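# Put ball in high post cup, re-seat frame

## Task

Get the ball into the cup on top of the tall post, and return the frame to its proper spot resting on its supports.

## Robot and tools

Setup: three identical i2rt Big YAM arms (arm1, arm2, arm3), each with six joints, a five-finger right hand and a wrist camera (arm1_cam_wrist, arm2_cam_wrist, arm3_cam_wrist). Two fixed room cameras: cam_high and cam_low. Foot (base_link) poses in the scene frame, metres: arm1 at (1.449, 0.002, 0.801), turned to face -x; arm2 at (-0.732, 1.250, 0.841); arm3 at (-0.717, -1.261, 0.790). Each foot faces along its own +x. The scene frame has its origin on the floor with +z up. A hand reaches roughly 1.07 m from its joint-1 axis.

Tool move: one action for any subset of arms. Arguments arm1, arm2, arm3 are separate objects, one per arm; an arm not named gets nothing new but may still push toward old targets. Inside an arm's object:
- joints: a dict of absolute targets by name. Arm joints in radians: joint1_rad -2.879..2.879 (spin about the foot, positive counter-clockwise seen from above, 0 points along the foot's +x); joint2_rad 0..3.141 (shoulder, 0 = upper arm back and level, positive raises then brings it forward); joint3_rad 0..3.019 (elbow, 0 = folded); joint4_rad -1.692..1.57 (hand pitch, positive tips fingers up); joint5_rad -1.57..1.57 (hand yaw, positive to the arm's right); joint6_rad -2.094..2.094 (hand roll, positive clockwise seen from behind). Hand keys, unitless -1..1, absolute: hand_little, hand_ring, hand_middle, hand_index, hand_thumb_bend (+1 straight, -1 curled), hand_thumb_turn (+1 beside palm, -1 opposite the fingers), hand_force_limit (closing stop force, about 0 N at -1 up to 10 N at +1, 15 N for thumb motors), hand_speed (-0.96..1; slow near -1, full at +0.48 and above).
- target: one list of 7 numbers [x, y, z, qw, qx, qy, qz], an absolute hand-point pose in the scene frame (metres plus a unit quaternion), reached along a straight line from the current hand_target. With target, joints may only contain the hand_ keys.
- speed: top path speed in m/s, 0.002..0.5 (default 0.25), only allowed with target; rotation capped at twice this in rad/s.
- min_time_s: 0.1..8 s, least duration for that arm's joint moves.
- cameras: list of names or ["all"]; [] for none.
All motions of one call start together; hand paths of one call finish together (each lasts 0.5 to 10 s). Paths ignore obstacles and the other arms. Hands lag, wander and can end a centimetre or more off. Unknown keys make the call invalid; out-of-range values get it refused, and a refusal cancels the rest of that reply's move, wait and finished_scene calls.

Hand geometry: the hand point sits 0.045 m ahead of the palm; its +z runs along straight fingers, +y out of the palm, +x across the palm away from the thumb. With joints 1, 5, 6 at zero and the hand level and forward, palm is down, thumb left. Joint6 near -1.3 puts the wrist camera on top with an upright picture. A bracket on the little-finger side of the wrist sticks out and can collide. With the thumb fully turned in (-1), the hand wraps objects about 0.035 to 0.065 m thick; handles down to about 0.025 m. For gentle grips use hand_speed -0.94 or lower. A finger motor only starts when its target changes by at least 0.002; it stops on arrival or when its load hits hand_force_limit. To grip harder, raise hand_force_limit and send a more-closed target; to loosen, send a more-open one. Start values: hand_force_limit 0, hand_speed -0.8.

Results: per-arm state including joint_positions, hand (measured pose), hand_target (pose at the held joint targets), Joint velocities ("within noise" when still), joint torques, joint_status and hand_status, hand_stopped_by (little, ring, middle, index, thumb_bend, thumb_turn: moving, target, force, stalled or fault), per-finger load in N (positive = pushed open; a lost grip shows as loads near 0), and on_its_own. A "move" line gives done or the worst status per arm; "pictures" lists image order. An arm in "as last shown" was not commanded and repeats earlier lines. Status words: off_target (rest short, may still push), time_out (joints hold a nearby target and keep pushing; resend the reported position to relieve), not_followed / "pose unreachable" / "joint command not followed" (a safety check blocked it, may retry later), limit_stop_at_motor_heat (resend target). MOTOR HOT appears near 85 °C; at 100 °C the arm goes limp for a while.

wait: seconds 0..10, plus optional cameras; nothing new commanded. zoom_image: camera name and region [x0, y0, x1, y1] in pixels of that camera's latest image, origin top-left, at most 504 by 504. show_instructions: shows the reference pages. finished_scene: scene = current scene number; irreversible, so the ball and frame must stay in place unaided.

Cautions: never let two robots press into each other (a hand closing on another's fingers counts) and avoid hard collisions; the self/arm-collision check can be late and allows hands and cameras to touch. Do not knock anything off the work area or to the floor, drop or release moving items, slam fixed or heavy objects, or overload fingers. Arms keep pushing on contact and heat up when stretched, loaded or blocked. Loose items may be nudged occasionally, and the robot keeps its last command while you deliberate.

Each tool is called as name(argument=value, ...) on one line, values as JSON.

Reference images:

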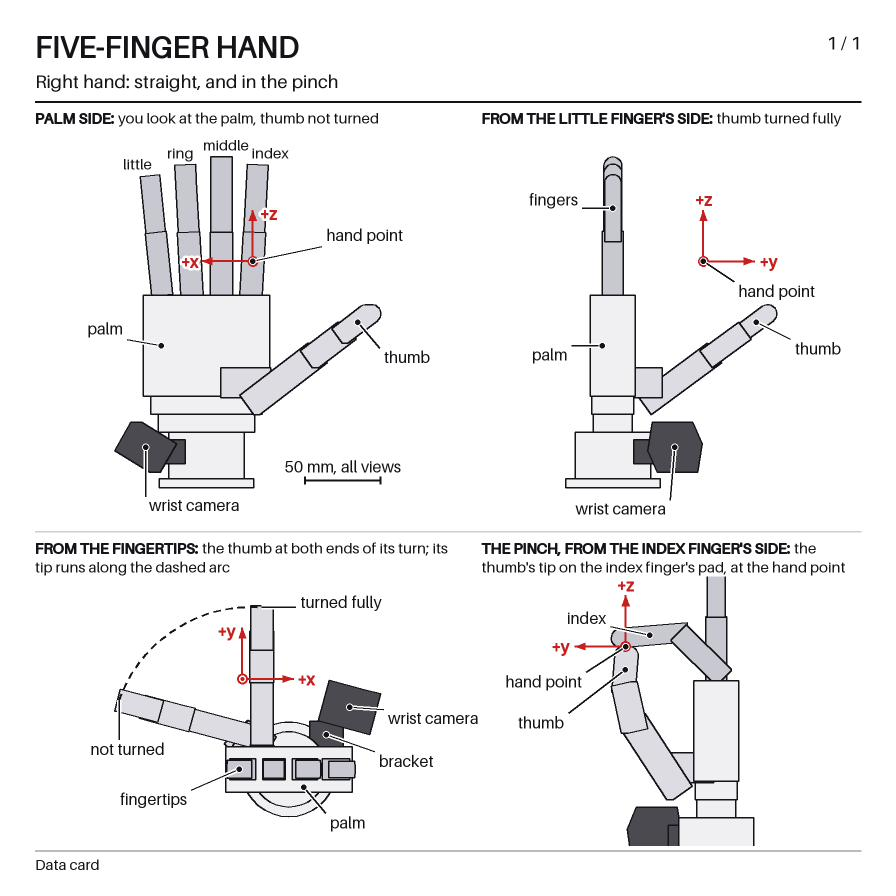

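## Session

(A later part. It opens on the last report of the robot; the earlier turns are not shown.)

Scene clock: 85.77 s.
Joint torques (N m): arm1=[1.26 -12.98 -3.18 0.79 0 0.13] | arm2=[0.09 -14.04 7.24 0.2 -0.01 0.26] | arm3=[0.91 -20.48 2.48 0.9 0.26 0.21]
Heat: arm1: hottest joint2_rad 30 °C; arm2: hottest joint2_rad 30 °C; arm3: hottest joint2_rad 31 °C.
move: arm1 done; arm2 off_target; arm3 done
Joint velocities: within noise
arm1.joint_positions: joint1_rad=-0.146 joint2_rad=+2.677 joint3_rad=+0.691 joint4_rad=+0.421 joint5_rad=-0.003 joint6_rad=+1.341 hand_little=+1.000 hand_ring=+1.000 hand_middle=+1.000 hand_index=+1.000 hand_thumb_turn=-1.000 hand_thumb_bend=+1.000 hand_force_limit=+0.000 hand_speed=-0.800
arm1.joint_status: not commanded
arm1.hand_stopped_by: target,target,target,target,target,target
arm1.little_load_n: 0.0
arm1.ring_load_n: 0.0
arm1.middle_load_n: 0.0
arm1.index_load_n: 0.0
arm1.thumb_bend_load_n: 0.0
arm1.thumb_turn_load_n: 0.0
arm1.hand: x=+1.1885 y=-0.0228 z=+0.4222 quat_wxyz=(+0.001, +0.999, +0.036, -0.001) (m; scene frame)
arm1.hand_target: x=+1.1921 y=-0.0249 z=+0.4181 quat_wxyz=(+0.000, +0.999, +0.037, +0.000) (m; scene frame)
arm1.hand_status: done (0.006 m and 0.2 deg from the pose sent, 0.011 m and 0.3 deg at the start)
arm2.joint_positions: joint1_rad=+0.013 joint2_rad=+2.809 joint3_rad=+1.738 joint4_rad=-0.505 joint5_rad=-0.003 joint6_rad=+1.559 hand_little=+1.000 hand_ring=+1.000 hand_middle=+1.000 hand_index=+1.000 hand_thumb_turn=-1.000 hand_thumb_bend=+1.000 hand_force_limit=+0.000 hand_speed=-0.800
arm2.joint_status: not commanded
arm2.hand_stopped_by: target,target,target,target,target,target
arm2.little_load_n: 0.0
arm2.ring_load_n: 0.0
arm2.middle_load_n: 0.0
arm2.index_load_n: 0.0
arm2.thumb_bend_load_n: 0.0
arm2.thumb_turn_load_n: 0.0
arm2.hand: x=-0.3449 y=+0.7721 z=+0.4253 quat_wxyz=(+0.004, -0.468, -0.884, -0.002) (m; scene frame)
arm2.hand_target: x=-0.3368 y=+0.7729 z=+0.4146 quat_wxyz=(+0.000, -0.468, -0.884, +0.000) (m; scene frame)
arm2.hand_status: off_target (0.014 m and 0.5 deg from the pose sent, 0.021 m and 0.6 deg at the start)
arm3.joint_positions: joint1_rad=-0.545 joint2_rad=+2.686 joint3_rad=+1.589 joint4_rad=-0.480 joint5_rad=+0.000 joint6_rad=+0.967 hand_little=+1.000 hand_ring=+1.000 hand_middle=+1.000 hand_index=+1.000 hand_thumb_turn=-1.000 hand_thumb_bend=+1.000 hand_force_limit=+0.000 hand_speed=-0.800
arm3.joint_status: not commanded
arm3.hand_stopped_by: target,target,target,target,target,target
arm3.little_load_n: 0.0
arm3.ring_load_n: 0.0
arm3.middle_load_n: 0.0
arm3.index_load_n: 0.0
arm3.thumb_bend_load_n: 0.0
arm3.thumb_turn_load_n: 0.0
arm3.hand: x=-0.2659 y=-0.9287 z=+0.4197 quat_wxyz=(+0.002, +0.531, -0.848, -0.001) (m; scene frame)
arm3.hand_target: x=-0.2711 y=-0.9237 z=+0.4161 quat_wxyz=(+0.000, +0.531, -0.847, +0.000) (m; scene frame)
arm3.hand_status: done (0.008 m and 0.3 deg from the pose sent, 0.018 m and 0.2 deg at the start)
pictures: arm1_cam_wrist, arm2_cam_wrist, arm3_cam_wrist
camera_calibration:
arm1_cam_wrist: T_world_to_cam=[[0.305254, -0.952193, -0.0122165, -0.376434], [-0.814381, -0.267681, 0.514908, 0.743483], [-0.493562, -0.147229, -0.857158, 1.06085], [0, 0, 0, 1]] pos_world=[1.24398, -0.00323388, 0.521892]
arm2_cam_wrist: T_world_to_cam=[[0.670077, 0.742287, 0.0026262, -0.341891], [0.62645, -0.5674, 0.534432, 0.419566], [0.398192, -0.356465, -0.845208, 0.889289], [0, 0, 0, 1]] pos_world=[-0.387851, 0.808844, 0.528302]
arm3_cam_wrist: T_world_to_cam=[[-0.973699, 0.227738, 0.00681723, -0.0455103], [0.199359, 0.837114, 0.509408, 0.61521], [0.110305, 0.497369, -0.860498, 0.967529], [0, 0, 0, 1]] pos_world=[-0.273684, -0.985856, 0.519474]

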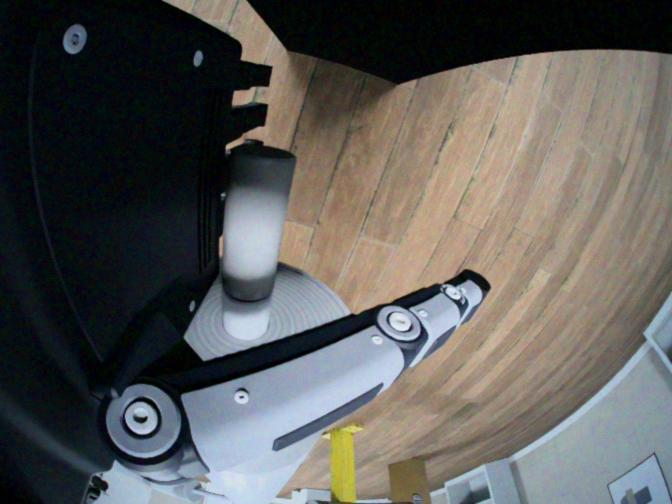

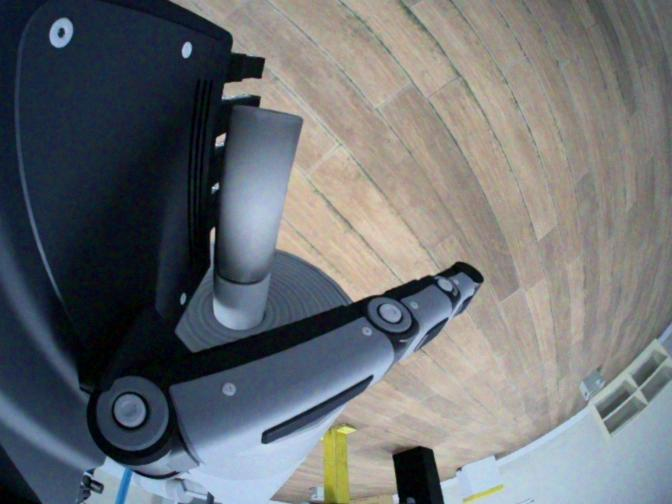

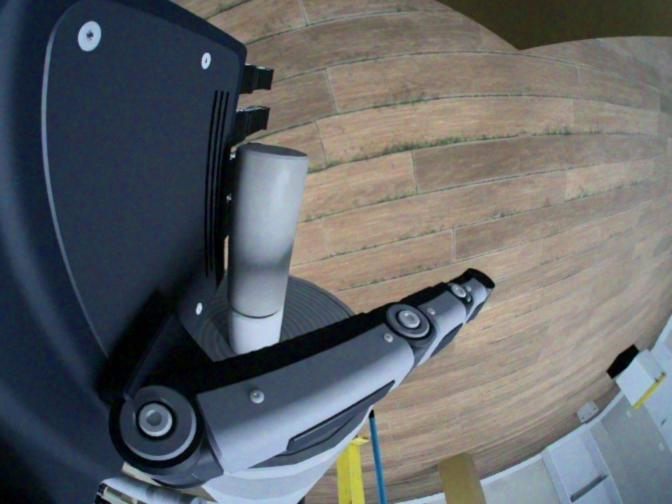

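move(arm1={"joints":{"hand_force_limit":0.1,"hand_index":-1,"hand_middle":-1}}, arm2={"joints":{"hand_force_limit":0.1,"hand_index":-1,"hand_middle":-1}}, arm3={"joints":{"hand_force_limit":0.1,"hand_index":-1,"hand_middle":-1}}, cameras=[])

move(arm1={"target":[1.1921,-0.0249,0.475,0,0.9993,0.0366,0],"speed":0.05}, arm2={"target":[-0.342,0.7785,0.482,0,0.4679,0.8838,0],"speed":0.05}, arm3={"target":[-0.2711,-0.9237,0.486,0,0.5314,-0.8471,0],"speed":0.05}, cameras=["all"])

Scene clock: 95.80 s.
Joint torques (N m): arm1=[1.2 -13.8 -3.43 0.58 -0.09 0.09] | arm2=[-0.21 -14.39 6.9 0.14 -0.04 0.23] | arm3=[0.79 -20.42 2.55 0.88 0.25 0.14]
Heat: arm1: hottest joint2_rad 30 °C; arm2: hottest joint2_rad 31 °C; arm3: hottest joint2_rad 32 °C.
move: arm1 done; arm2 done; arm3 done
Joint velocities: within noise
arm1.joint_positions: joint1_rad=-0.145 joint2_rad=+2.685 joint3_rad=+0.695 joint4_rad=+0.424 joint5_rad=-0.001 joint6_rad=+1.346 hand_little=+1.000 hand_ring=+1.000 hand_middle=-1.000 hand_index=-1.000 hand_thumb_turn=-1.000 hand_thumb_bend=+1.000 hand_force_limit=+0.100 hand_speed=-0.800
arm1.joint_status: all done
arm1.hand_stopped_by: target,target,target,target,target,target
arm1.little_load_n: 0.0
arm1.ring_load_n: 0.0
arm1.middle_load_n: 1.5
arm1.index_load_n: 0.5
arm1.thumb_bend_load_n: 0.0
arm1.thumb_turn_load_n: 0.0
arm1.hand: x=+1.1887 y=-0.0227 z=+0.4197 quat_wxyz=(+0.000, +0.999, +0.035, -0.001) (m; scene frame)
arm1.hand_target: x=+1.1922 y=-0.0250 z=+0.4181 quat_wxyz=(+0.000, +0.999, +0.037, +0.000) (m; scene frame)
arm1.hand_status: not commanded
arm2.joint_positions: joint1_rad=+0.016 joint2_rad=+2.815 joint3_rad=+1.740 joint4_rad=-0.502 joint5_rad=-0.003 joint6_rad=+1.561 hand_little=+1.000 hand_ring=+1.000 hand_middle=-1.000 hand_index=-1.000 hand_thumb_turn=-1.000 hand_thumb_bend=+1.000 hand_force_limit=+0.100 hand_speed=-0.800
arm2.joint_status: all done
arm2.hand_stopped_by: target,target,target,target,target,target
arm2.little_load_n: 0.0
arm2.ring_load_n: 0.0
arm2.middle_load_n: 0.0
arm2.index_load_n: 0.0
arm2.thumb_bend_load_n: 0.0
arm2.thumb_turn_load_n: 0.0
arm2.hand: x=-0.3440 y=+0.7736 z=+0.4227 quat_wxyz=(+0.004, -0.468, -0.884, -0.002) (m; scene frame)
arm2.hand_target: x=-0.3367 y=+0.7729 z=+0.4146 quat_wxyz=(+0.000, -0.468, -0.884, +0.000) (m; scene frame)
arm2.hand_status: not commanded
arm3.joint_positions: joint1_rad=-0.544 joint2_rad=+2.686 joint3_rad=+1.588 joint4_rad=-0.480 joint5_rad=+0.000 joint6_rad=+0.968 hand_little=+1.000 hand_ring=+1.000 hand_middle=-1.000 hand_index=-1.000 hand_thumb_turn=-1.000 hand_thumb_bend=+1.000 hand_force_limit=+0.100 hand_speed=-0.800
arm3.joint_status: all done
arm3.hand_stopped_by: target,target,target,target,target,target
arm3.little_load_n: 0.0
arm3.ring_load_n: 0.0
arm3.middle_load_n: 0.0
arm3.index_load_n: 0.0
arm3.thumb_bend_load_n: 0.0
arm3.thumb_turn_load_n: 0.0
arm3.hand: x=-0.2668 y=-0.9288 z=+0.4195 quat_wxyz=(+0.002, +0.530, -0.848, -0.001) (m; scene frame)
arm3.hand_target: x=-0.2710 y=-0.9236 z=+0.4161 quat_wxyz=(+0.000, +0.532, -0.847, +0.000) (m; scene frame)
arm3.hand_status: not commanded
pictures: none
No camera images: "cameras" was empty.

Scene clock: 97.77 s.
Joint torques (N m): arm1=[0.97 -15.79 -5.64 -0.05 -0.17 0.07] | arm2=[-0.79 -19.02 3.73 -0.62 -0.33 0.09] | arm3=[-0.44 -23.94 2.77 -0.5 0.25 0.1]
Heat: arm1: hottest joint2_rad 30 °C; arm2: hottest joint2_rad 31 °C; arm3: hottest joint2_rad 33 °C.
move: arm1 off_target; arm2 off_target; arm3 off_target
Joint velocities: within noise
arm1.joint_positions: joint1_rad=-0.145 joint2_rad=+2.530 joint3_rad=+0.613 joint4_rad=+0.373 joint5_rad=+0.002 joint6_rad=+1.346 hand_little=+1.000 hand_ring=+1.000 hand_middle=-1.000 hand_index=-1.000 hand_thumb_turn=-1.000 hand_thumb_bend=+1.000 hand_force_limit=+0.100 hand_speed=-0.800
arm1.joint_status: not commanded
arm1.hand_stopped_by: target,target,target,target,target,target
arm1.little_load_n: 0.0
arm1.ring_load_n: 0.0
arm1.middle_load_n: 0.0
arm1.index_load_n: 2.0
arm1.thumb_bend_load_n: -0.5
arm1.thumb_turn_load_n: 0.0
arm1.hand: x=+1.1778 y=-0.0205 z=+0.4655 quat_wxyz=(-0.003, +0.999, +0.035, -0.012) (m; scene frame)
arm1.hand_target: x=+1.1920 y=-0.0247 z=+0.4744 quat_wxyz=(+0.000, +0.999, +0.037, +0.000) (m; scene frame)
arm1.hand_status: off_target (0.018 m and 1.4 deg from the pose sent, 0.055 m and 0.3 deg at the start)
arm2.joint_positions: joint1_rad=+0.015 joint2_rad=+2.719 joint3_rad=+1.622 joint4_rad=-0.497 joint5_rad=+0.004 joint6_rad=+1.570 hand_little=+1.000 hand_ring=+1.000 hand_middle=-1.000 hand_index=-1.000 hand_thumb_turn=-1.000 hand_thumb_bend=+1.000 hand_force_limit=+0.100 hand_speed=-0.800
arm2.joint_status: not commanded
arm2.hand_stopped_by: target,target,target,target,target,target
arm2.little_load_n: 0.0
arm2.ring_load_n: 0.0
arm2.middle_load_n: 2.5
arm2.index_load_n: 0.0
arm2.thumb_bend_load_n: 0.0
arm2.thumb_turn_load_n: 0.0
arm2.hand: x=-0.3559 y=+0.7886 z=+0.4539 quat_wxyz=(+0.013, -0.472, -0.882, -0.004) (m; scene frame)
arm2.hand_target: x=-0.3420 y=+0.7785 z=+0.4811 quat_wxyz=(+0.000, -0.468, -0.884, +0.000) (m; scene frame)
arm2.hand_status: off_target (0.033 m and 1.7 deg from the pose sent, 0.060 m and 0.5 deg at the start)
arm3.joint_positions: joint1_rad=-0.528 joint2_rad=+2.575 joint3_rad=+1.488 joint4_rad=-0.513 joint5_rad=+0.000 joint6_rad=+0.974 hand_little=+1.000 hand_ring=+1.000 hand_middle=-1.000 hand_index=-1.000 hand_thumb_turn=-1.000 hand_thumb_bend=+1.000 hand_force_limit=+0.100 hand_speed=-0.800
arm3.joint_status: not commanded
arm3.hand_stopped_by: target,target,target,target,target,target
arm3.little_load_n: 0.0
arm3.ring_load_n: 0.0
arm3.middle_load_n: 1.5
arm3.index_load_n: 0.0
arm3.thumb_bend_load_n: 0.0
arm3.thumb_turn_load_n: 0.0
arm3.hand: x=-0.2858 y=-0.9296 z=+0.4620 quat_wxyz=(+0.013, +0.535, -0.845, -0.001) (m; scene frame)
arm3.hand_target: x=-0.2714 y=-0.9239 z=+0.4853 quat_wxyz=(+0.000, +0.531, -0.847, +0.000) (m; scene frame)
arm3.hand_status: off_target (0.029 m and 1.6 deg from the pose sent, 0.067 m and 0.3 deg at the start)
pictures: arm1_cam_wrist, arm2_cam_wrist, arm3_cam_wrist, cam_high, cam_low
camera_calibration:
arm1_cam_wrist: T_world_to_cam=[[0.301548, -0.953098, -0.0259397, -0.35974], [-0.804515, -0.268951, 0.529548, 0.694603], [-0.511687, -0.138815, -0.847883, 1.11023], [0, 0, 0, 1]] pos_world=[1.23539, -0.00193679, 0.564187]
arm2_cam_wrist: T_world_to_cam=[[0.676002, 0.736899, 0.000708451, -0.339529], [0.63006, -0.578491, 0.518046, 0.438158], [0.382158, -0.349754, -0.855352, 0.917332], [0, 0, 0, 1]] pos_world=[-0.397109, 0.82451, 0.557897]
arm3_cam_wrist: T_world_to_cam=[[-0.975614, 0.21823, 0.0235337, -0.0820486], [0.200993, 0.845142, 0.495315, 0.612871], [0.0882031, 0.487966, -0.868395, 0.995158], [0, 0, 0, 1]] pos_world=[-0.291007, -0.985661, 0.562557]

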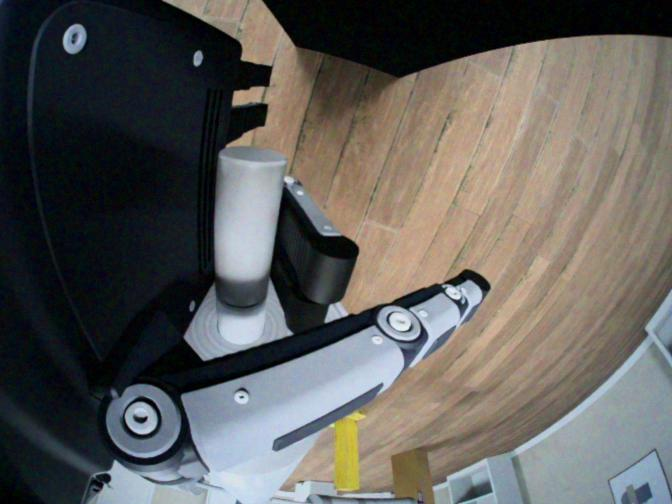

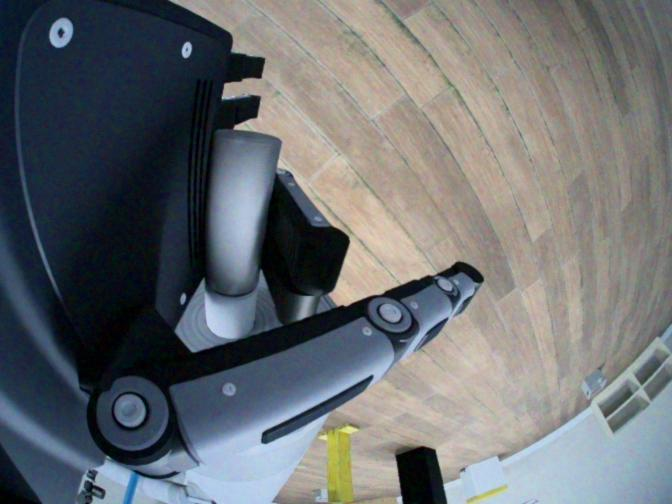

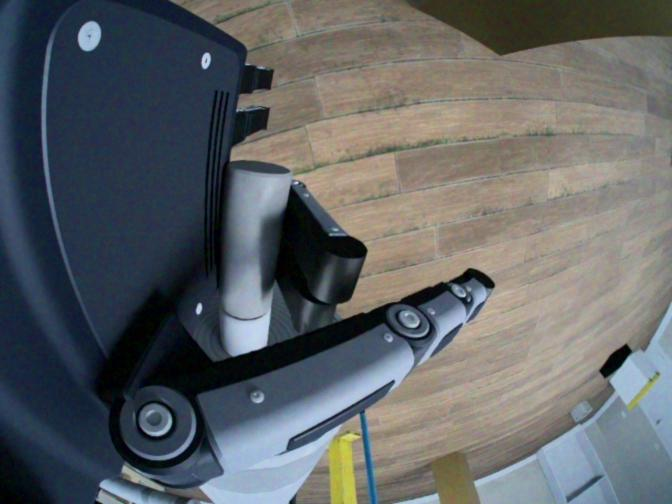

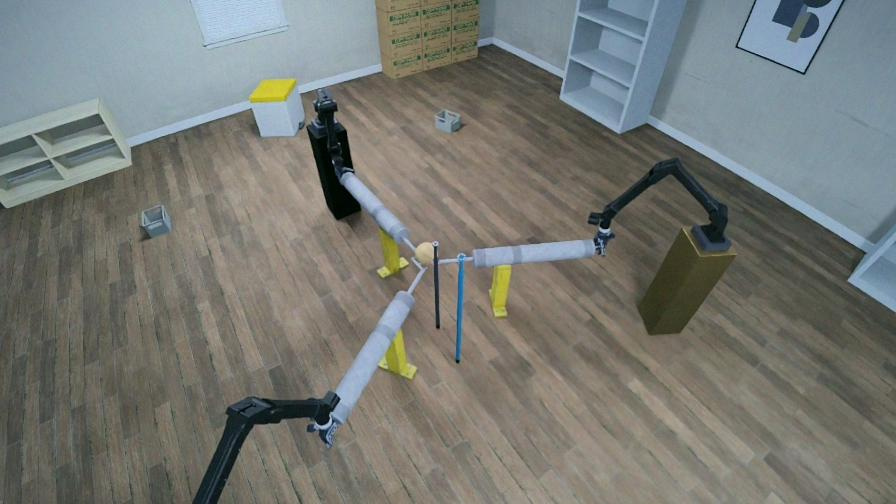

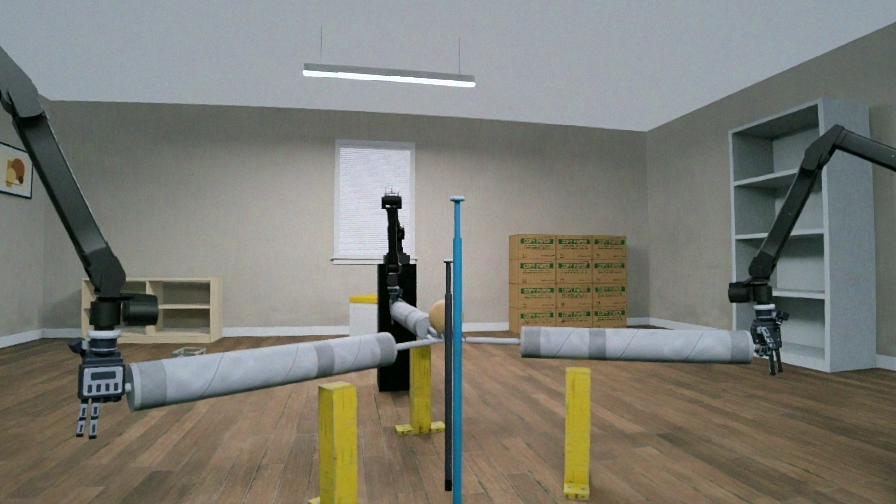

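move(arm1={"target":[1.178,-0.021,0.815,0,0.9993,0.0366,0],"speed":0.1}, arm2={"target":[-0.345,0.763,0.84,0,0.4679,0.8838,0],"speed":0.1}, arm3={"target":[-0.276,-0.921,0.84,0,0.5314,-0.8471,0],"speed":0.1}, cameras=[])

move(arm1={"target":[0.967,0.0043,0.99,0,0.9993,0.0366,0],"speed":0.1}, arm2={"target":[-0.542,0.785,0.99,0,0.4679,0.8838,0],"speed":0.1}, arm3={"target":[-0.4726,-0.897,0.987,0,0.5314,-0.8471,0],"speed":0.1}, cameras=["all"])

Scene clock: 124.73 s.
Joint torques (N m): arm1=[0.21 -8.59 9.65 -1.39 -0.01 -0.06] | arm2=[-1.85 -18.08 13.08 -0.94 0.05 -0.1] | arm3=[0.32 -21.07 8.72 -1.26 -0.02 0.1]
Heat: arm1: hottest joint2_rad 30 °C; arm2: hottest joint2_rad 32 °C; arm3: hottest joint2_rad 36 °C.
move: arm1 off_target; arm2 off_target; arm3 off_target
Joint velocities: within noise
arm1.joint_positions: joint1_rad=-0.145 joint2_rad=+1.188 joint3_rad=+0.517 joint4_rad=-0.899 joint5_rad=-0.003 joint6_rad=+1.350 hand_little=+1.000 hand_ring=+1.000 hand_middle=-1.000 hand_index=-1.000 hand_thumb_turn=-1.000 hand_thumb_bend=+1.000 hand_force_limit=+0.100 hand_speed=-0.800
arm1.joint_status: not commanded
arm1.hand_stopped_by: target,target,target,target,target,target
arm1.little_load_n: 0.0
arm1.ring_load_n: 0.0
arm1.middle_load_n: 1.5
arm1.index_load_n: 1.0
arm1.thumb_bend_load_n: 0.0
arm1.thumb_turn_load_n: 0.0
arm1.hand: x=+1.1821 y=-0.0221 z=+0.8019 quat_wxyz=(+0.001, +0.999, +0.033, +0.000) (m; scene frame)
arm1.hand_target: x=+1.1779 y=-0.0212 z=+0.8144 quat_wxyz=(+0.000, +0.999, +0.036, +0.000) (m; scene frame)
arm1.hand_status: off_target (0.014 m and 0.5 deg from the pose sent, 0.350 m and 1.4 deg at the start)
arm2.joint_positions: joint1_rad=+0.015 joint2_rad=+2.065 joint3_rad=+1.484 joint4_rad=-1.070 joint5_rad=-0.003 joint6_rad=+1.567 hand_little=+1.000 hand_ring=+1.000 hand_middle=-1.000 hand_index=-1.000 hand_thumb_turn=-1.000 hand_thumb_bend=+1.000 hand_force_limit=+0.100 hand_speed=-0.800
arm2.joint_status: not commanded
arm2.hand_stopped_by: target,target,target,target,target,target
arm2.little_load_n: 0.0
arm2.ring_load_n: 0.0
arm2.middle_load_n: 3.5
arm2.index_load_n: 0.5
arm2.thumb_bend_load_n: 0.0
arm2.thumb_turn_load_n: 0.0
arm2.hand: x=-0.3559 y=+0.7922 z=+0.7917 quat_wxyz=(+0.037, -0.471, -0.881, -0.020) (m; scene frame)
arm2.hand_target: x=-0.3464 y=+0.7649 z=+0.8401 quat_wxyz=(+0.000, -0.468, -0.884, +0.001) (m; scene frame)
arm2.hand_status: off_target (0.057 m and 4.8 deg from the pose sent, 0.387 m and 1.7 deg at the start)
arm3.joint_positions: joint1_rad=-0.528 joint2_rad=+1.939 joint3_rad=+1.451 joint4_rad=-1.136 joint5_rad=+0.007 joint6_rad=+0.983 hand_little=+1.000 hand_ring=+1.000 hand_middle=-1.000 hand_index=-1.000 hand_thumb_turn=-1.000 hand_thumb_bend=+1.000 hand_force_limit=+0.100 hand_speed=-0.800
arm3.joint_status: not commanded
arm3.hand_stopped_by: target,target,target,target,target,target
arm3.little_load_n: 0.0
arm3.ring_load_n: 0.0
arm3.middle_load_n: 1.5
arm3.index_load_n: 0.0
arm3.thumb_bend_load_n: 0.0
arm3.thumb_turn_load_n: 0.0
arm3.hand: x=-0.2875 y=-0.9328 z=+0.8043 quat_wxyz=(+0.025, +0.531, -0.847, +0.002) (m; scene frame)
arm3.hand_target: x=-0.2771 y=-0.9217 z=+0.8395 quat_wxyz=(+0.000, +0.531, -0.847, +0.000) (m; scene frame)
arm3.hand_status: off_target (0.039 m and 2.9 deg from the pose sent, 0.378 m and 1.6 deg at the start)
pictures: none
No camera images: "cameras" was empty.

Scene clock: 128.30 s.
Joint torques (N m): arm1=[0.79 -16.5 15.8 -0.2 -0.06 0.11] | arm2=[-1.38 -14.45 13.04 0.34 -0.34 0.03] | arm3=[2.08 -14.56 8.14 0.21 -0.41 0.24]
Heat: arm1: hottest joint2_rad 30 °C; arm2: hottest joint2_rad 32 °C; arm3: hottest joint2_rad 36 °C.
move: arm1 off_target; arm2 off_target; arm3 off_target
Joint velocities: within noise
arm1.joint_positions: joint1_rad=-0.134 joint2_rad=+1.549 joint3_rad=+1.319 joint4_rad=-1.424 joint5_rad=-0.003 joint6_rad=+1.350 hand_little=+1.000 hand_ring=+1.000 hand_middle=-1.000 hand_index=-1.000 hand_thumb_turn=-1.000 hand_thumb_bend=+1.000 hand_force_limit=+0.100 hand_speed=-0.800
arm1.joint_status: not commanded
arm1.hand_stopped_by: target,target,target,target,target,target
arm1.little_load_n: 0.0
arm1.ring_load_n: 0.0
arm1.middle_load_n: 3.0
arm1.index_load_n: 0.5
arm1.thumb_bend_load_n: 0.0
arm1.thumb_turn_load_n: 0.0
arm1.hand: x=+0.9960 y=+0.0023 z=+0.9546 quat_wxyz=(+0.009, +0.998, +0.038, +0.042) (m; scene frame)
arm1.hand_target: x=+0.9698 y=+0.0039 z=+0.9904 quat_wxyz=(+0.000, +0.999, +0.037, -0.001) (m; scene frame)
arm1.hand_status: off_target (0.046 m and 5.0 deg from the pose sent, 0.287 m and 0.5 deg at the start)
arm2.joint_positions: joint1_rad=-0.309 joint2_rad=+1.680 joint3_rad=+1.362 joint4_rad=-1.356 joint5_rad=+0.005 joint6_rad=+1.235 hand_little=+1.000 hand_ring=+1.000 hand_middle=-1.000 hand_index=-1.000 hand_thumb_turn=-1.000 hand_thumb_bend=+1.000 hand_force_limit=+0.100 hand_speed=-0.800
arm2.joint_status: not commanded
arm2.hand_stopped_by: target,target,target,target,target,target
arm2.little_load_n: 0.0
arm2.ring_load_n: 0.0
arm2.middle_load_n: 3.5
arm2.index_load_n: 0.0
arm2.thumb_bend_load_n: 0.0
arm2.thumb_turn_load_n: 0.0
arm2.hand: x=-0.5455 y=+0.8076 z=+0.9520 quat_wxyz=(+0.039, -0.467, -0.883, -0.036) (m; scene frame)
arm2.hand_target: x=-0.5426 y=+0.7870 z=+0.9903 quat_wxyz=(+0.000, -0.468, -0.884, +0.000) (m; scene frame)
arm2.hand_status: off_target (0.044 m and 6.0 deg from the pose sent, 0.272 m and 4.8 deg at the start)
arm3.joint_positions: joint1_rad=-0.260 joint2_rad=+1.479 joint3_rad=+1.288 joint4_rad=-1.440 joint5_rad=+0.014 joint6_rad=+1.257 hand_little=+1.000 hand_ring=+1.000 hand_middle=-1.000 hand_index=-1.000 hand_thumb_turn=-1.000 hand_thumb_bend=+1.000 hand_force_limit=+0.100 hand_speed=-0.800
arm3.joint_status: not commanded
arm3.hand_stopped_by: target,target,target,target,target,target
arm3.little_load_n: 0.0
arm3.ring_load_n: 0.0
arm3.middle_load_n: 1.5
arm3.index_load_n: 0.0
arm3.thumb_bend_load_n: 0.0
arm3.thumb_turn_load_n: 0.0
arm3.hand: x=-0.4674 y=-0.9132 z=+0.9636 quat_wxyz=(+0.026, +0.528, -0.848, +0.013) (m; scene frame)
arm3.hand_target: x=-0.4731 y=-0.8979 z=+0.9870 quat_wxyz=(+0.000, +0.532, -0.847, -0.001) (m; scene frame)
arm3.hand_status: off_target (0.029 m and 3.4 deg from the pose sent, 0.262 m and 2.8 deg at the start)
pictures: arm1_cam_wrist, arm2_cam_wrist, arm3_cam_wrist, cam_high, cam_low
camera_calibration:
arm1_cam_wrist: T_world_to_cam=[[0.307893, -0.951041, 0.0268936, -0.327301], [-0.855744, -0.264466, 0.444703, 0.427507], [-0.415818, -0.159935, -0.895274, 1.38485], [0, 0, 0, 1]] pos_world=[1.04246, 0.0232705, 1.05851]
arm2_cam_wrist: T_world_to_cam=[[0.669457, 0.741111, 0.0508077, -0.280522], [0.642561, -0.61204, 0.461003, 0.398667], [0.37275, -0.275974, -0.885943, 1.38695], [0, 0, 0, 1]] pos_world=[-0.585357, 0.834661, 1.05923]
arm3_cam_wrist: T_world_to_cam=[[-0.972315, 0.232753, 0.0207129, -0.25705], [0.215854, 0.860686, 0.461115, 0.441116], [0.0894988, 0.45282, -0.887098, 1.42523], [0, 0, 0, 1]] pos_world=[-0.472707, -0.965206, 1.06624]

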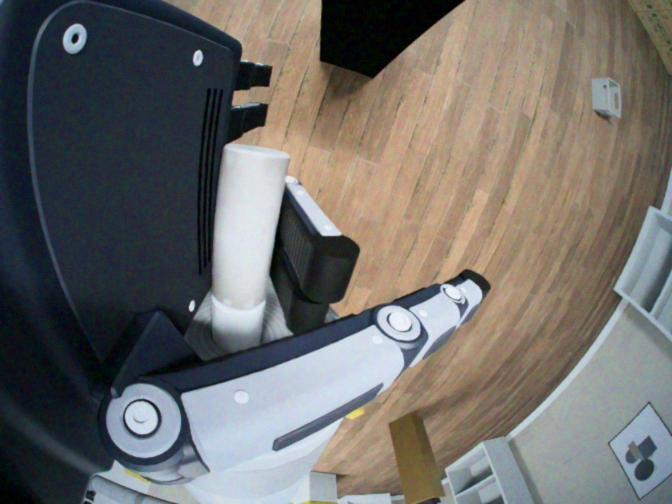

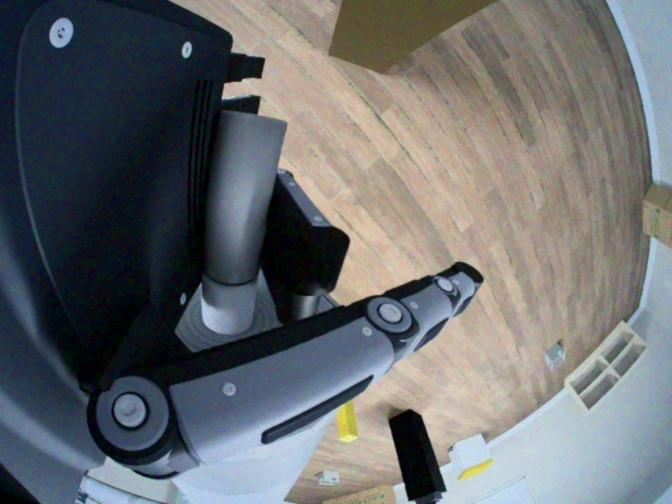

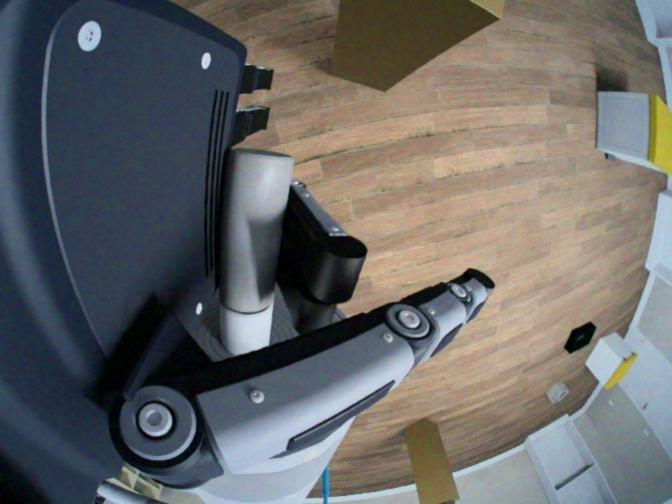

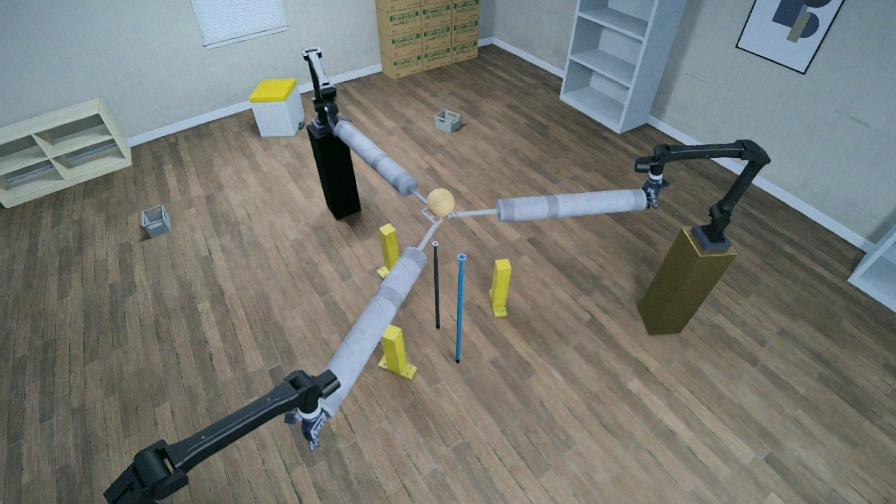

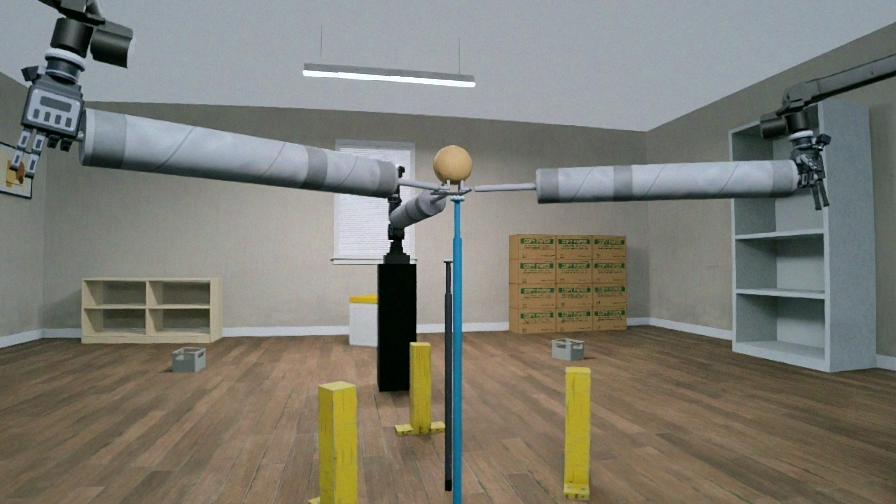

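move(arm1={"target":[0.768,0.0295,1.013,0,0.9993,0.0366,0],"speed":0.09}, arm2={"target":[-0.735,0.807,1.002,0,0.4679,0.8838,0],"speed":0.09}, arm3={"target":[-0.666,-0.870,0.989,0,0.5314,-0.8471,0],"speed":0.09}, cameras=["all"])

zoom_image(camera="cam_low", region=[390, 110, 530, 250])

zoom_image(camera="cam_high", region=[390, 190, 530, 330])

Scene clock: 135.97 s.
Joint torques (N m): arm1=[0.85 -26.29 17.57 -0.03 -0.22 0.16] | arm2=[0.21 -12.92 12.44 0.16 -1.09 0.11] | arm3=[0.85 -11.69 8.18 0.69 0.05 0.19]
Heat: arm1: hottest joint2_rad 31 °C; arm2: hottest joint2_rad 32 °C; arm3: hottest joint2_rad 35 °C.
move: arm1 off_target; arm2 off_target; arm3 off_target
Joint velocities: within noise
arm1.joint_positions: joint1_rad=-0.127 joint2_rad=+2.103 joint3_rad=+2.129 joint4_rad=-1.678 joint5_rad=-0.002 joint6_rad=+1.350 hand_little=+1.000 hand_ring=+1.000 hand_middle=-0.999 hand_index=-1.000 hand_thumb_turn=-1.000 hand_thumb_bend=+1.000 hand_force_limit=+0.100 hand_speed=-0.800
arm1.joint_status: not commanded
arm1.hand_stopped_by: target,target,target,target,target,target
arm1.little_load_n: 0.0
arm1.ring_load_n: 0.0
arm1.middle_load_n: 3.0
arm1.index_load_n: 0.0
arm1.thumb_bend_load_n: 0.0
arm1.thumb_turn_load_n: 0.0
arm1.hand: x=+0.7960 y=+0.0266 z=+0.9633 quat_wxyz=(+0.008, +0.998, +0.042, +0.040) (m; scene frame)
arm1.hand_target: x=+0.7731 y=+0.0291 z=+1.0132 quat_wxyz=(-0.001, +0.999, +0.035, -0.016) (m; scene frame)
arm1.hand_status: off_target (0.057 m and 4.8 deg from the pose sent, 0.237 m and 5.0 deg at the start; a joint's target at an end of its range on 25 of 91 steps)
arm2.joint_positions: joint1_rad=-0.744 joint2_rad=+1.593 joint3_rad=+1.297 joint4_rad=-1.367 joint5_rad=+0.021 joint6_rad=+0.816 hand_little=+1.000 hand_ring=+1.000 hand_middle=-1.000 hand_index=-1.000 hand_thumb_turn=-1.000 hand_thumb_bend=+1.000 hand_force_limit=+0.100 hand_speed=-0.800
arm2.joint_status: not commanded
arm2.hand_stopped_by: target,target,target,target,target,target
arm2.little_load_n: 0.0
arm2.ring_load_n: 0.0
arm2.middle_load_n: 2.5
arm2.index_load_n: 0.0
arm2.thumb_bend_load_n: 0.0
arm2.thumb_turn_load_n: 0.0
arm2.hand: x=-0.7446 y=+0.8252 z=+0.9702 quat_wxyz=(+0.027, -0.474, -0.879, -0.040) (m; scene frame)
arm2.hand_target: x=-0.7350 y=+0.8087 z=+1.0021 quat_wxyz=(+0.000, -0.467, -0.884, +0.000) (m; scene frame)
arm2.hand_status: off_target (0.038 m and 5.6 deg from the pose sent, 0.196 m and 6.1 deg at the start)
arm3.joint_positions: joint1_rad=+0.231 joint2_rad=+1.289 joint3_rad=+1.113 joint4_rad=-1.464 joint5_rad=+0.001 joint6_rad=+1.734 hand_little=+1.000 hand_ring=+1.000 hand_middle=-1.000 hand_index=-1.000 hand_thumb_turn=-1.000 hand_thumb_bend=+1.000 hand_force_limit=+0.100 hand_speed=-0.800
arm3.joint_status: not commanded
arm3.hand_stopped_by: target,target,target,target,target,target
arm3.little_load_n: 0.0
arm3.ring_load_n: 0.0
arm3.middle_load_n: 1.5
arm3.index_load_n: 0.0
arm3.thumb_bend_load_n: 0.0
arm3.thumb_turn_load_n: 0.0
arm3.hand: x=-0.6642 y=-0.8825 z=+0.9670 quat_wxyz=(+0.024, +0.534, -0.845, +0.023) (m; scene frame)
arm3.hand_target: x=-0.6661 y=-0.8708 z=+0.9891 quat_wxyz=(+0.000, +0.532, -0.847, +0.000) (m; scene frame)
arm3.hand_status: off_target (0.025 m and 3.8 deg from the pose sent, 0.205 m and 3.4 deg at the start)
pictures: arm1_cam_wrist, arm2_cam_wrist, arm3_cam_wrist, cam_high, cam_low
camera_calibration:
arm1_cam_wrist: T_world_to_cam=[[0.315316, -0.948661, 0.0248559, -0.246811], [-0.852024, -0.271468, 0.447617, 0.253349], [-0.417889, -0.162319, -0.89388, 1.31368], [0, 0, 0, 1]] pos_world=[0.842658, 0.0478714, 1.06701]
arm2_cam_wrist: T_world_to_cam=[[0.68017, 0.730266, 0.0638774, -0.156885], [0.621028, -0.620332, 0.479074, 0.502316], [0.389477, -0.286182, -0.875447, 1.49278], [0, 0, 0, 1]] pos_world=[-0.786647, 0.853378, 1.07623]
arm3_cam_wrist: T_world_to_cam=[[-0.975612, 0.219441, 0.00518292, -0.454618], [0.198076, 0.869963, 0.451586, 0.461259], [0.0945875, 0.4416, -0.892212, 1.43047], [0, 0, 0, 1]] pos_world=[-0.6702, -0.933211, 1.07034]

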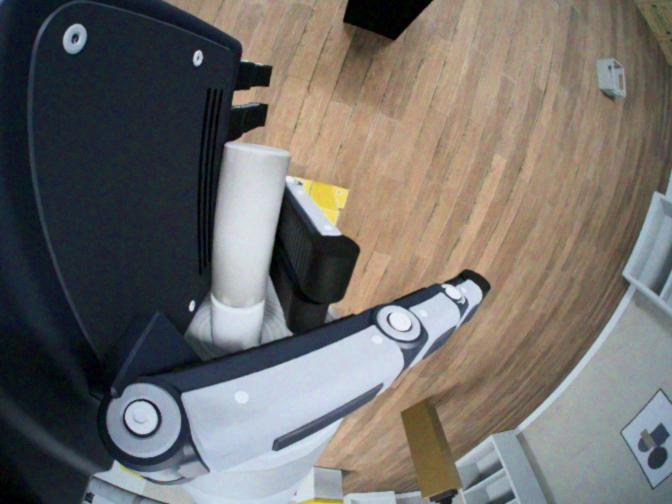

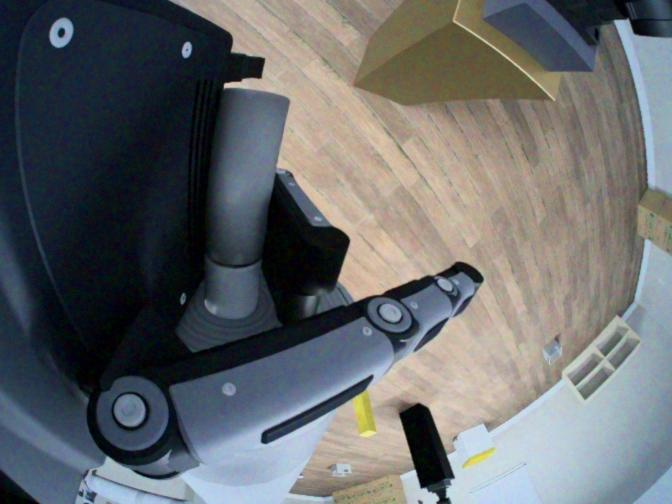

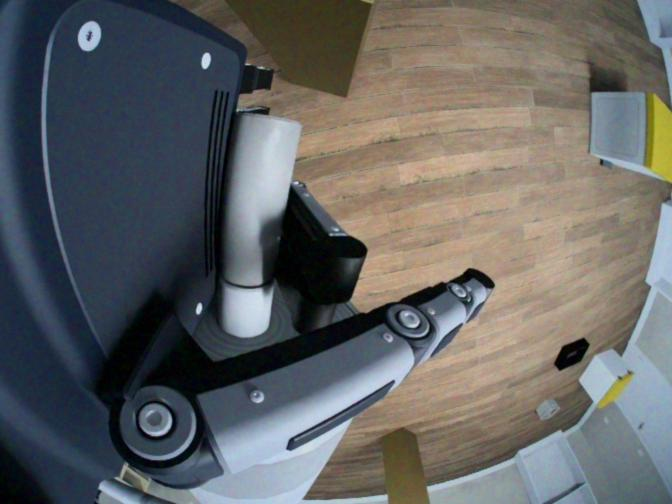

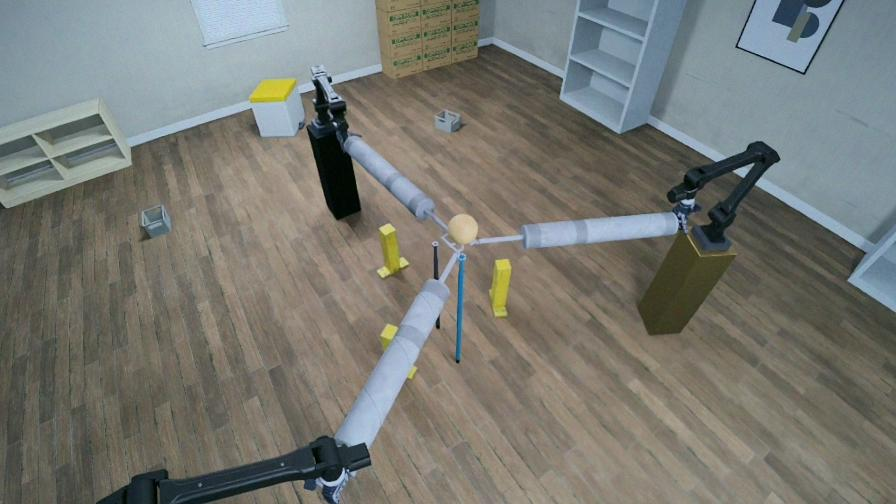

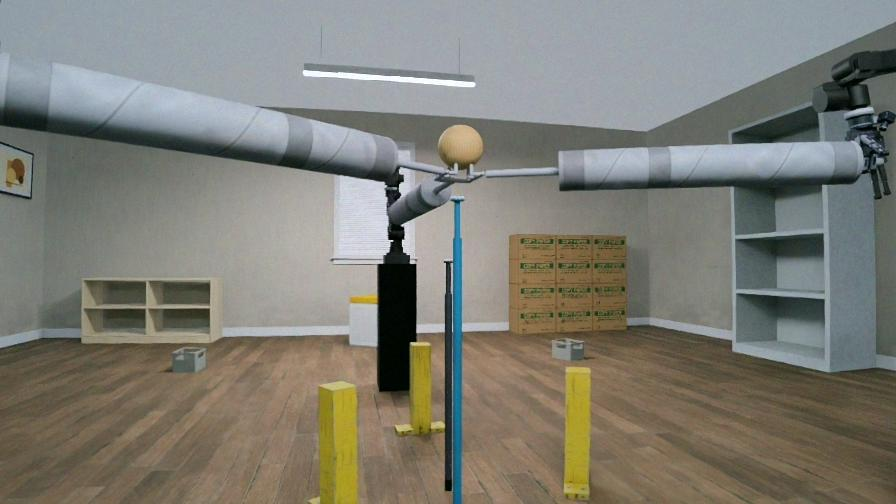

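Scaled by 3.600 from the camera's 896x504 image, which has a finer 1280x720 frame.

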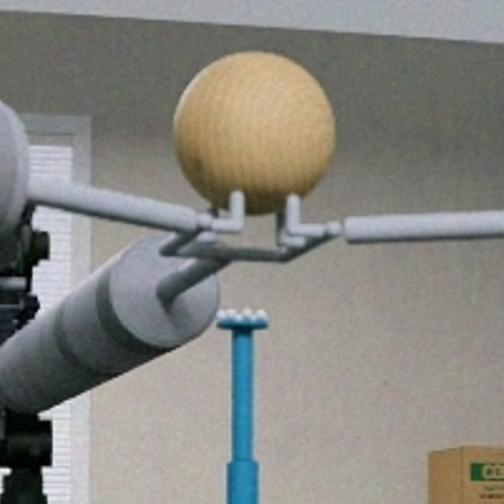

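Scaled by 3.600 from the camera's 896x504 image, which has a finer 1280x720 frame.

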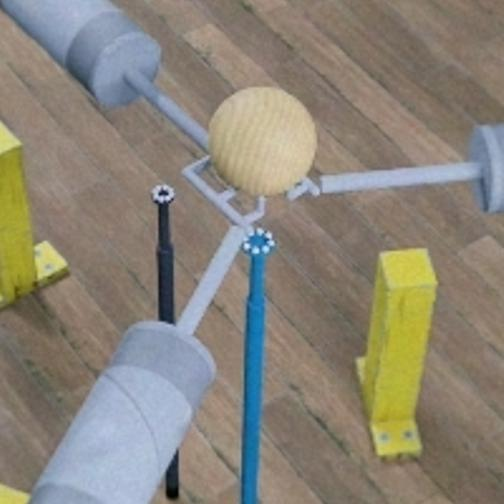

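move(arm1={"target":[0.756,0.0409,0.948,0,0.9993,0.0366,0],"speed":0.05}, arm2={"target":[-0.750,0.8184,0.947,0,0.4679,0.8838,0],"speed":0.05}, arm3={"target":[-0.681,-0.8586,0.934,0,0.5314,-0.8471,0],"speed":0.05}, cameras=["cam_high","cam_low"])

zoom_image(camera="cam_low", region=[390, 110, 530, 250])

zoom_image(camera="cam_high", region=[390, 190, 530, 330])

Scene clock: 157.03 s.
Joint torques (N m): arm1=[-0.67 -27.93 13.64 1.57 -0.07 0] | arm2=[-0.79 -11.22 10.39 0.5 -0.93 0.07] | arm3=[0.67 -10.11 7.39 1.33 0.08 0.2]
Heat: arm1: hottest joint3_rad 33 °C; arm2: hottest joint3_rad 32 °C; arm3: hottest joint2_rad 34 °C.
move: arm1 off_target; arm2 off_target; arm3 off_target
Joint velocities: within noise
arm1.joint_positions: joint1_rad=-0.127 joint2_rad=+2.182 joint3_rad=+2.129 joint4_rad=-1.631 joint5_rad=+0.000 joint6_rad=+1.349 hand_little=+1.000 hand_ring=+1.000 hand_middle=-0.999 hand_index=-1.000 hand_thumb_turn=-1.000 hand_thumb_bend=+1.000 hand_force_limit=+0.100 hand_speed=-0.800
arm1.joint_status: not commanded
arm1.hand_stopped_by: target,target,target,target,target,target
arm1.little_load_n: 0.0
arm1.ring_load_n: 0.0
arm1.middle_load_n: 3.5
arm1.index_load_n: 0.0
arm1.thumb_bend_load_n: 0.0
arm1.thumb_turn_load_n: 0.0
arm1.hand: x=+0.7834 y=+0.0287 z=+0.9123 quat_wxyz=(+0.010, +0.997, +0.042, +0.057) (m; scene frame)
arm1.hand_target: x=+0.7591 y=+0.0408 z=+0.9491 quat_wxyz=(+0.000, +0.999, +0.036, +0.000) (m; scene frame)
arm1.hand_status: off_target (0.047 m and 6.7 deg from the pose sent, 0.045 m and 4.8 deg at the start)
arm2.joint_positions: joint1_rad=-0.771 joint2_rad=+1.592 joint3_rad=+1.191 joint4_rad=-1.229 joint5_rad=+0.018 joint6_rad=+0.786 hand_little=+1.000 hand_ring=+1.000 hand_middle=-1.000 hand_index=-1.000 hand_thumb_turn=-1.000 hand_thumb_bend=+1.000 hand_force_limit=+0.100 hand_speed=-0.800
arm2.joint_status: not commanded
arm2.hand_stopped_by: target,target,target,target,target,target
arm2.little_load_n: 0.0
arm2.ring_load_n: 0.0
arm2.middle_load_n: 1.5
arm2.index_load_n: 0.0
arm2.thumb_bend_load_n: 0.0
arm2.thumb_turn_load_n: 0.0
arm2.hand: x=-0.7545 y=+0.8326 z=+0.9318 quat_wxyz=(+0.019, -0.473, -0.881, -0.025) (m; scene frame)
arm2.hand_target: x=-0.7501 y=+0.8190 z=+0.9473 quat_wxyz=(+0.000, -0.468, -0.884, +0.000) (m; scene frame)
arm2.hand_status: off_target (0.021 m and 3.7 deg from the pose sent, 0.025 m and 5.6 deg at the start)
arm3.joint_positions: joint1_rad=+0.283 joint2_rad=+1.319 joint3_rad=+1.019 joint4_rad=-1.326 joint5_rad=+0.000 joint6_rad=+1.789 hand_little=+1.000 hand_ring=+1.000 hand_middle=-1.000 hand_index=-1.000 hand_thumb_turn=-1.000 hand_thumb_bend=+1.000 hand_force_limit=+0.100 hand_speed=-0.800
arm3.joint_status: not commanded
arm3.hand_stopped_by: target,target,target,target,target,target
arm3.little_load_n: 0.0
arm3.ring_load_n: -0.5
arm3.middle_load_n: 1.5
arm3.index_load_n: 0.0
arm3.thumb_bend_load_n: 0.0
arm3.thumb_turn_load_n: 0.0
arm3.hand: x=-0.6803 y=-0.8737 z=+0.9226 quat_wxyz=(+0.018, +0.533, -0.846, +0.019) (m; scene frame)
arm3.hand_target: x=-0.6811 y=-0.8590 z=+0.9346 quat_wxyz=(+0.000, +0.531, -0.847, +0.000) (m; scene frame)
arm3.hand_status: off_target (0.019 m and 3.0 deg from the pose sent, 0.044 m and 3.8 deg at the start)
pictures: cam_high, cam_low

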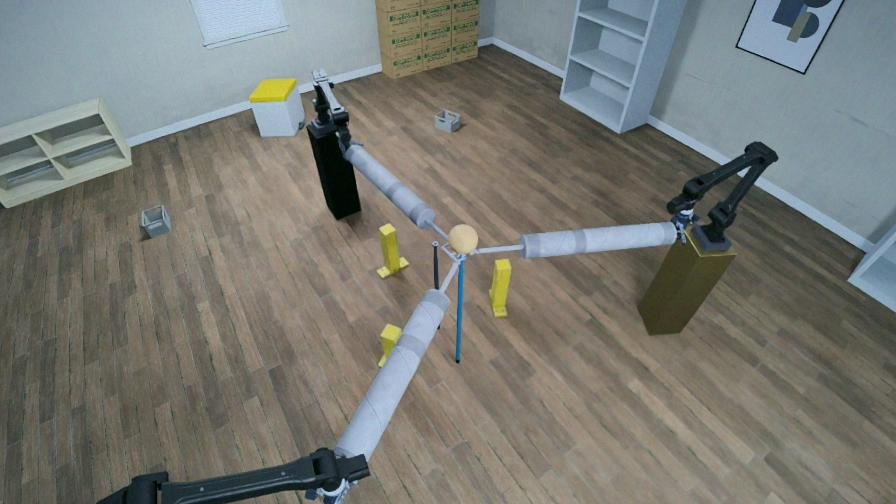

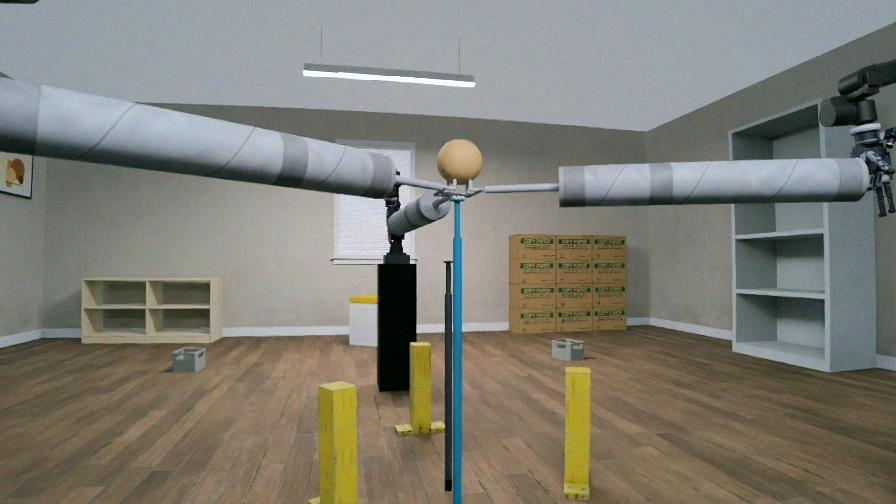

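Scaled by 3.600 from the camera's 896x504 image, which has a finer 1280x720 frame.

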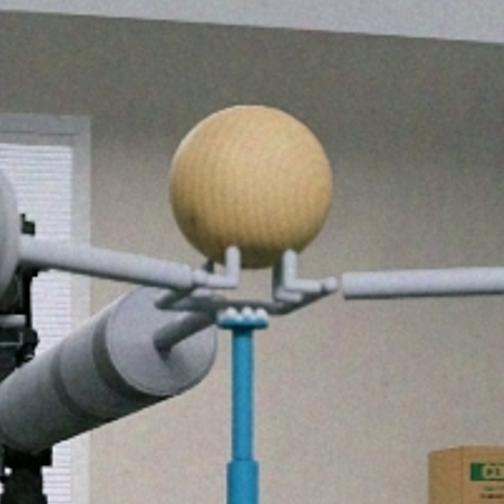

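Scaled by 3.600 from the camera's 896x504 image, which has a finer 1280x720 frame.

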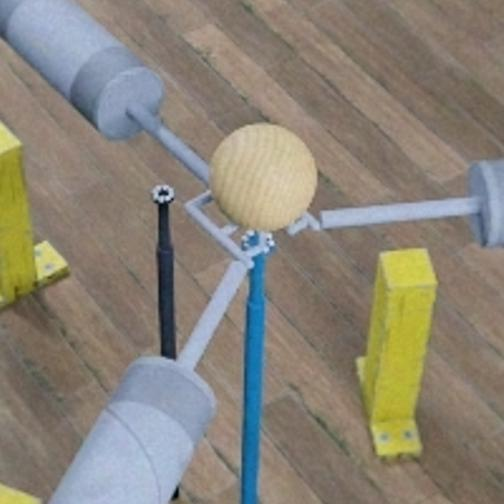

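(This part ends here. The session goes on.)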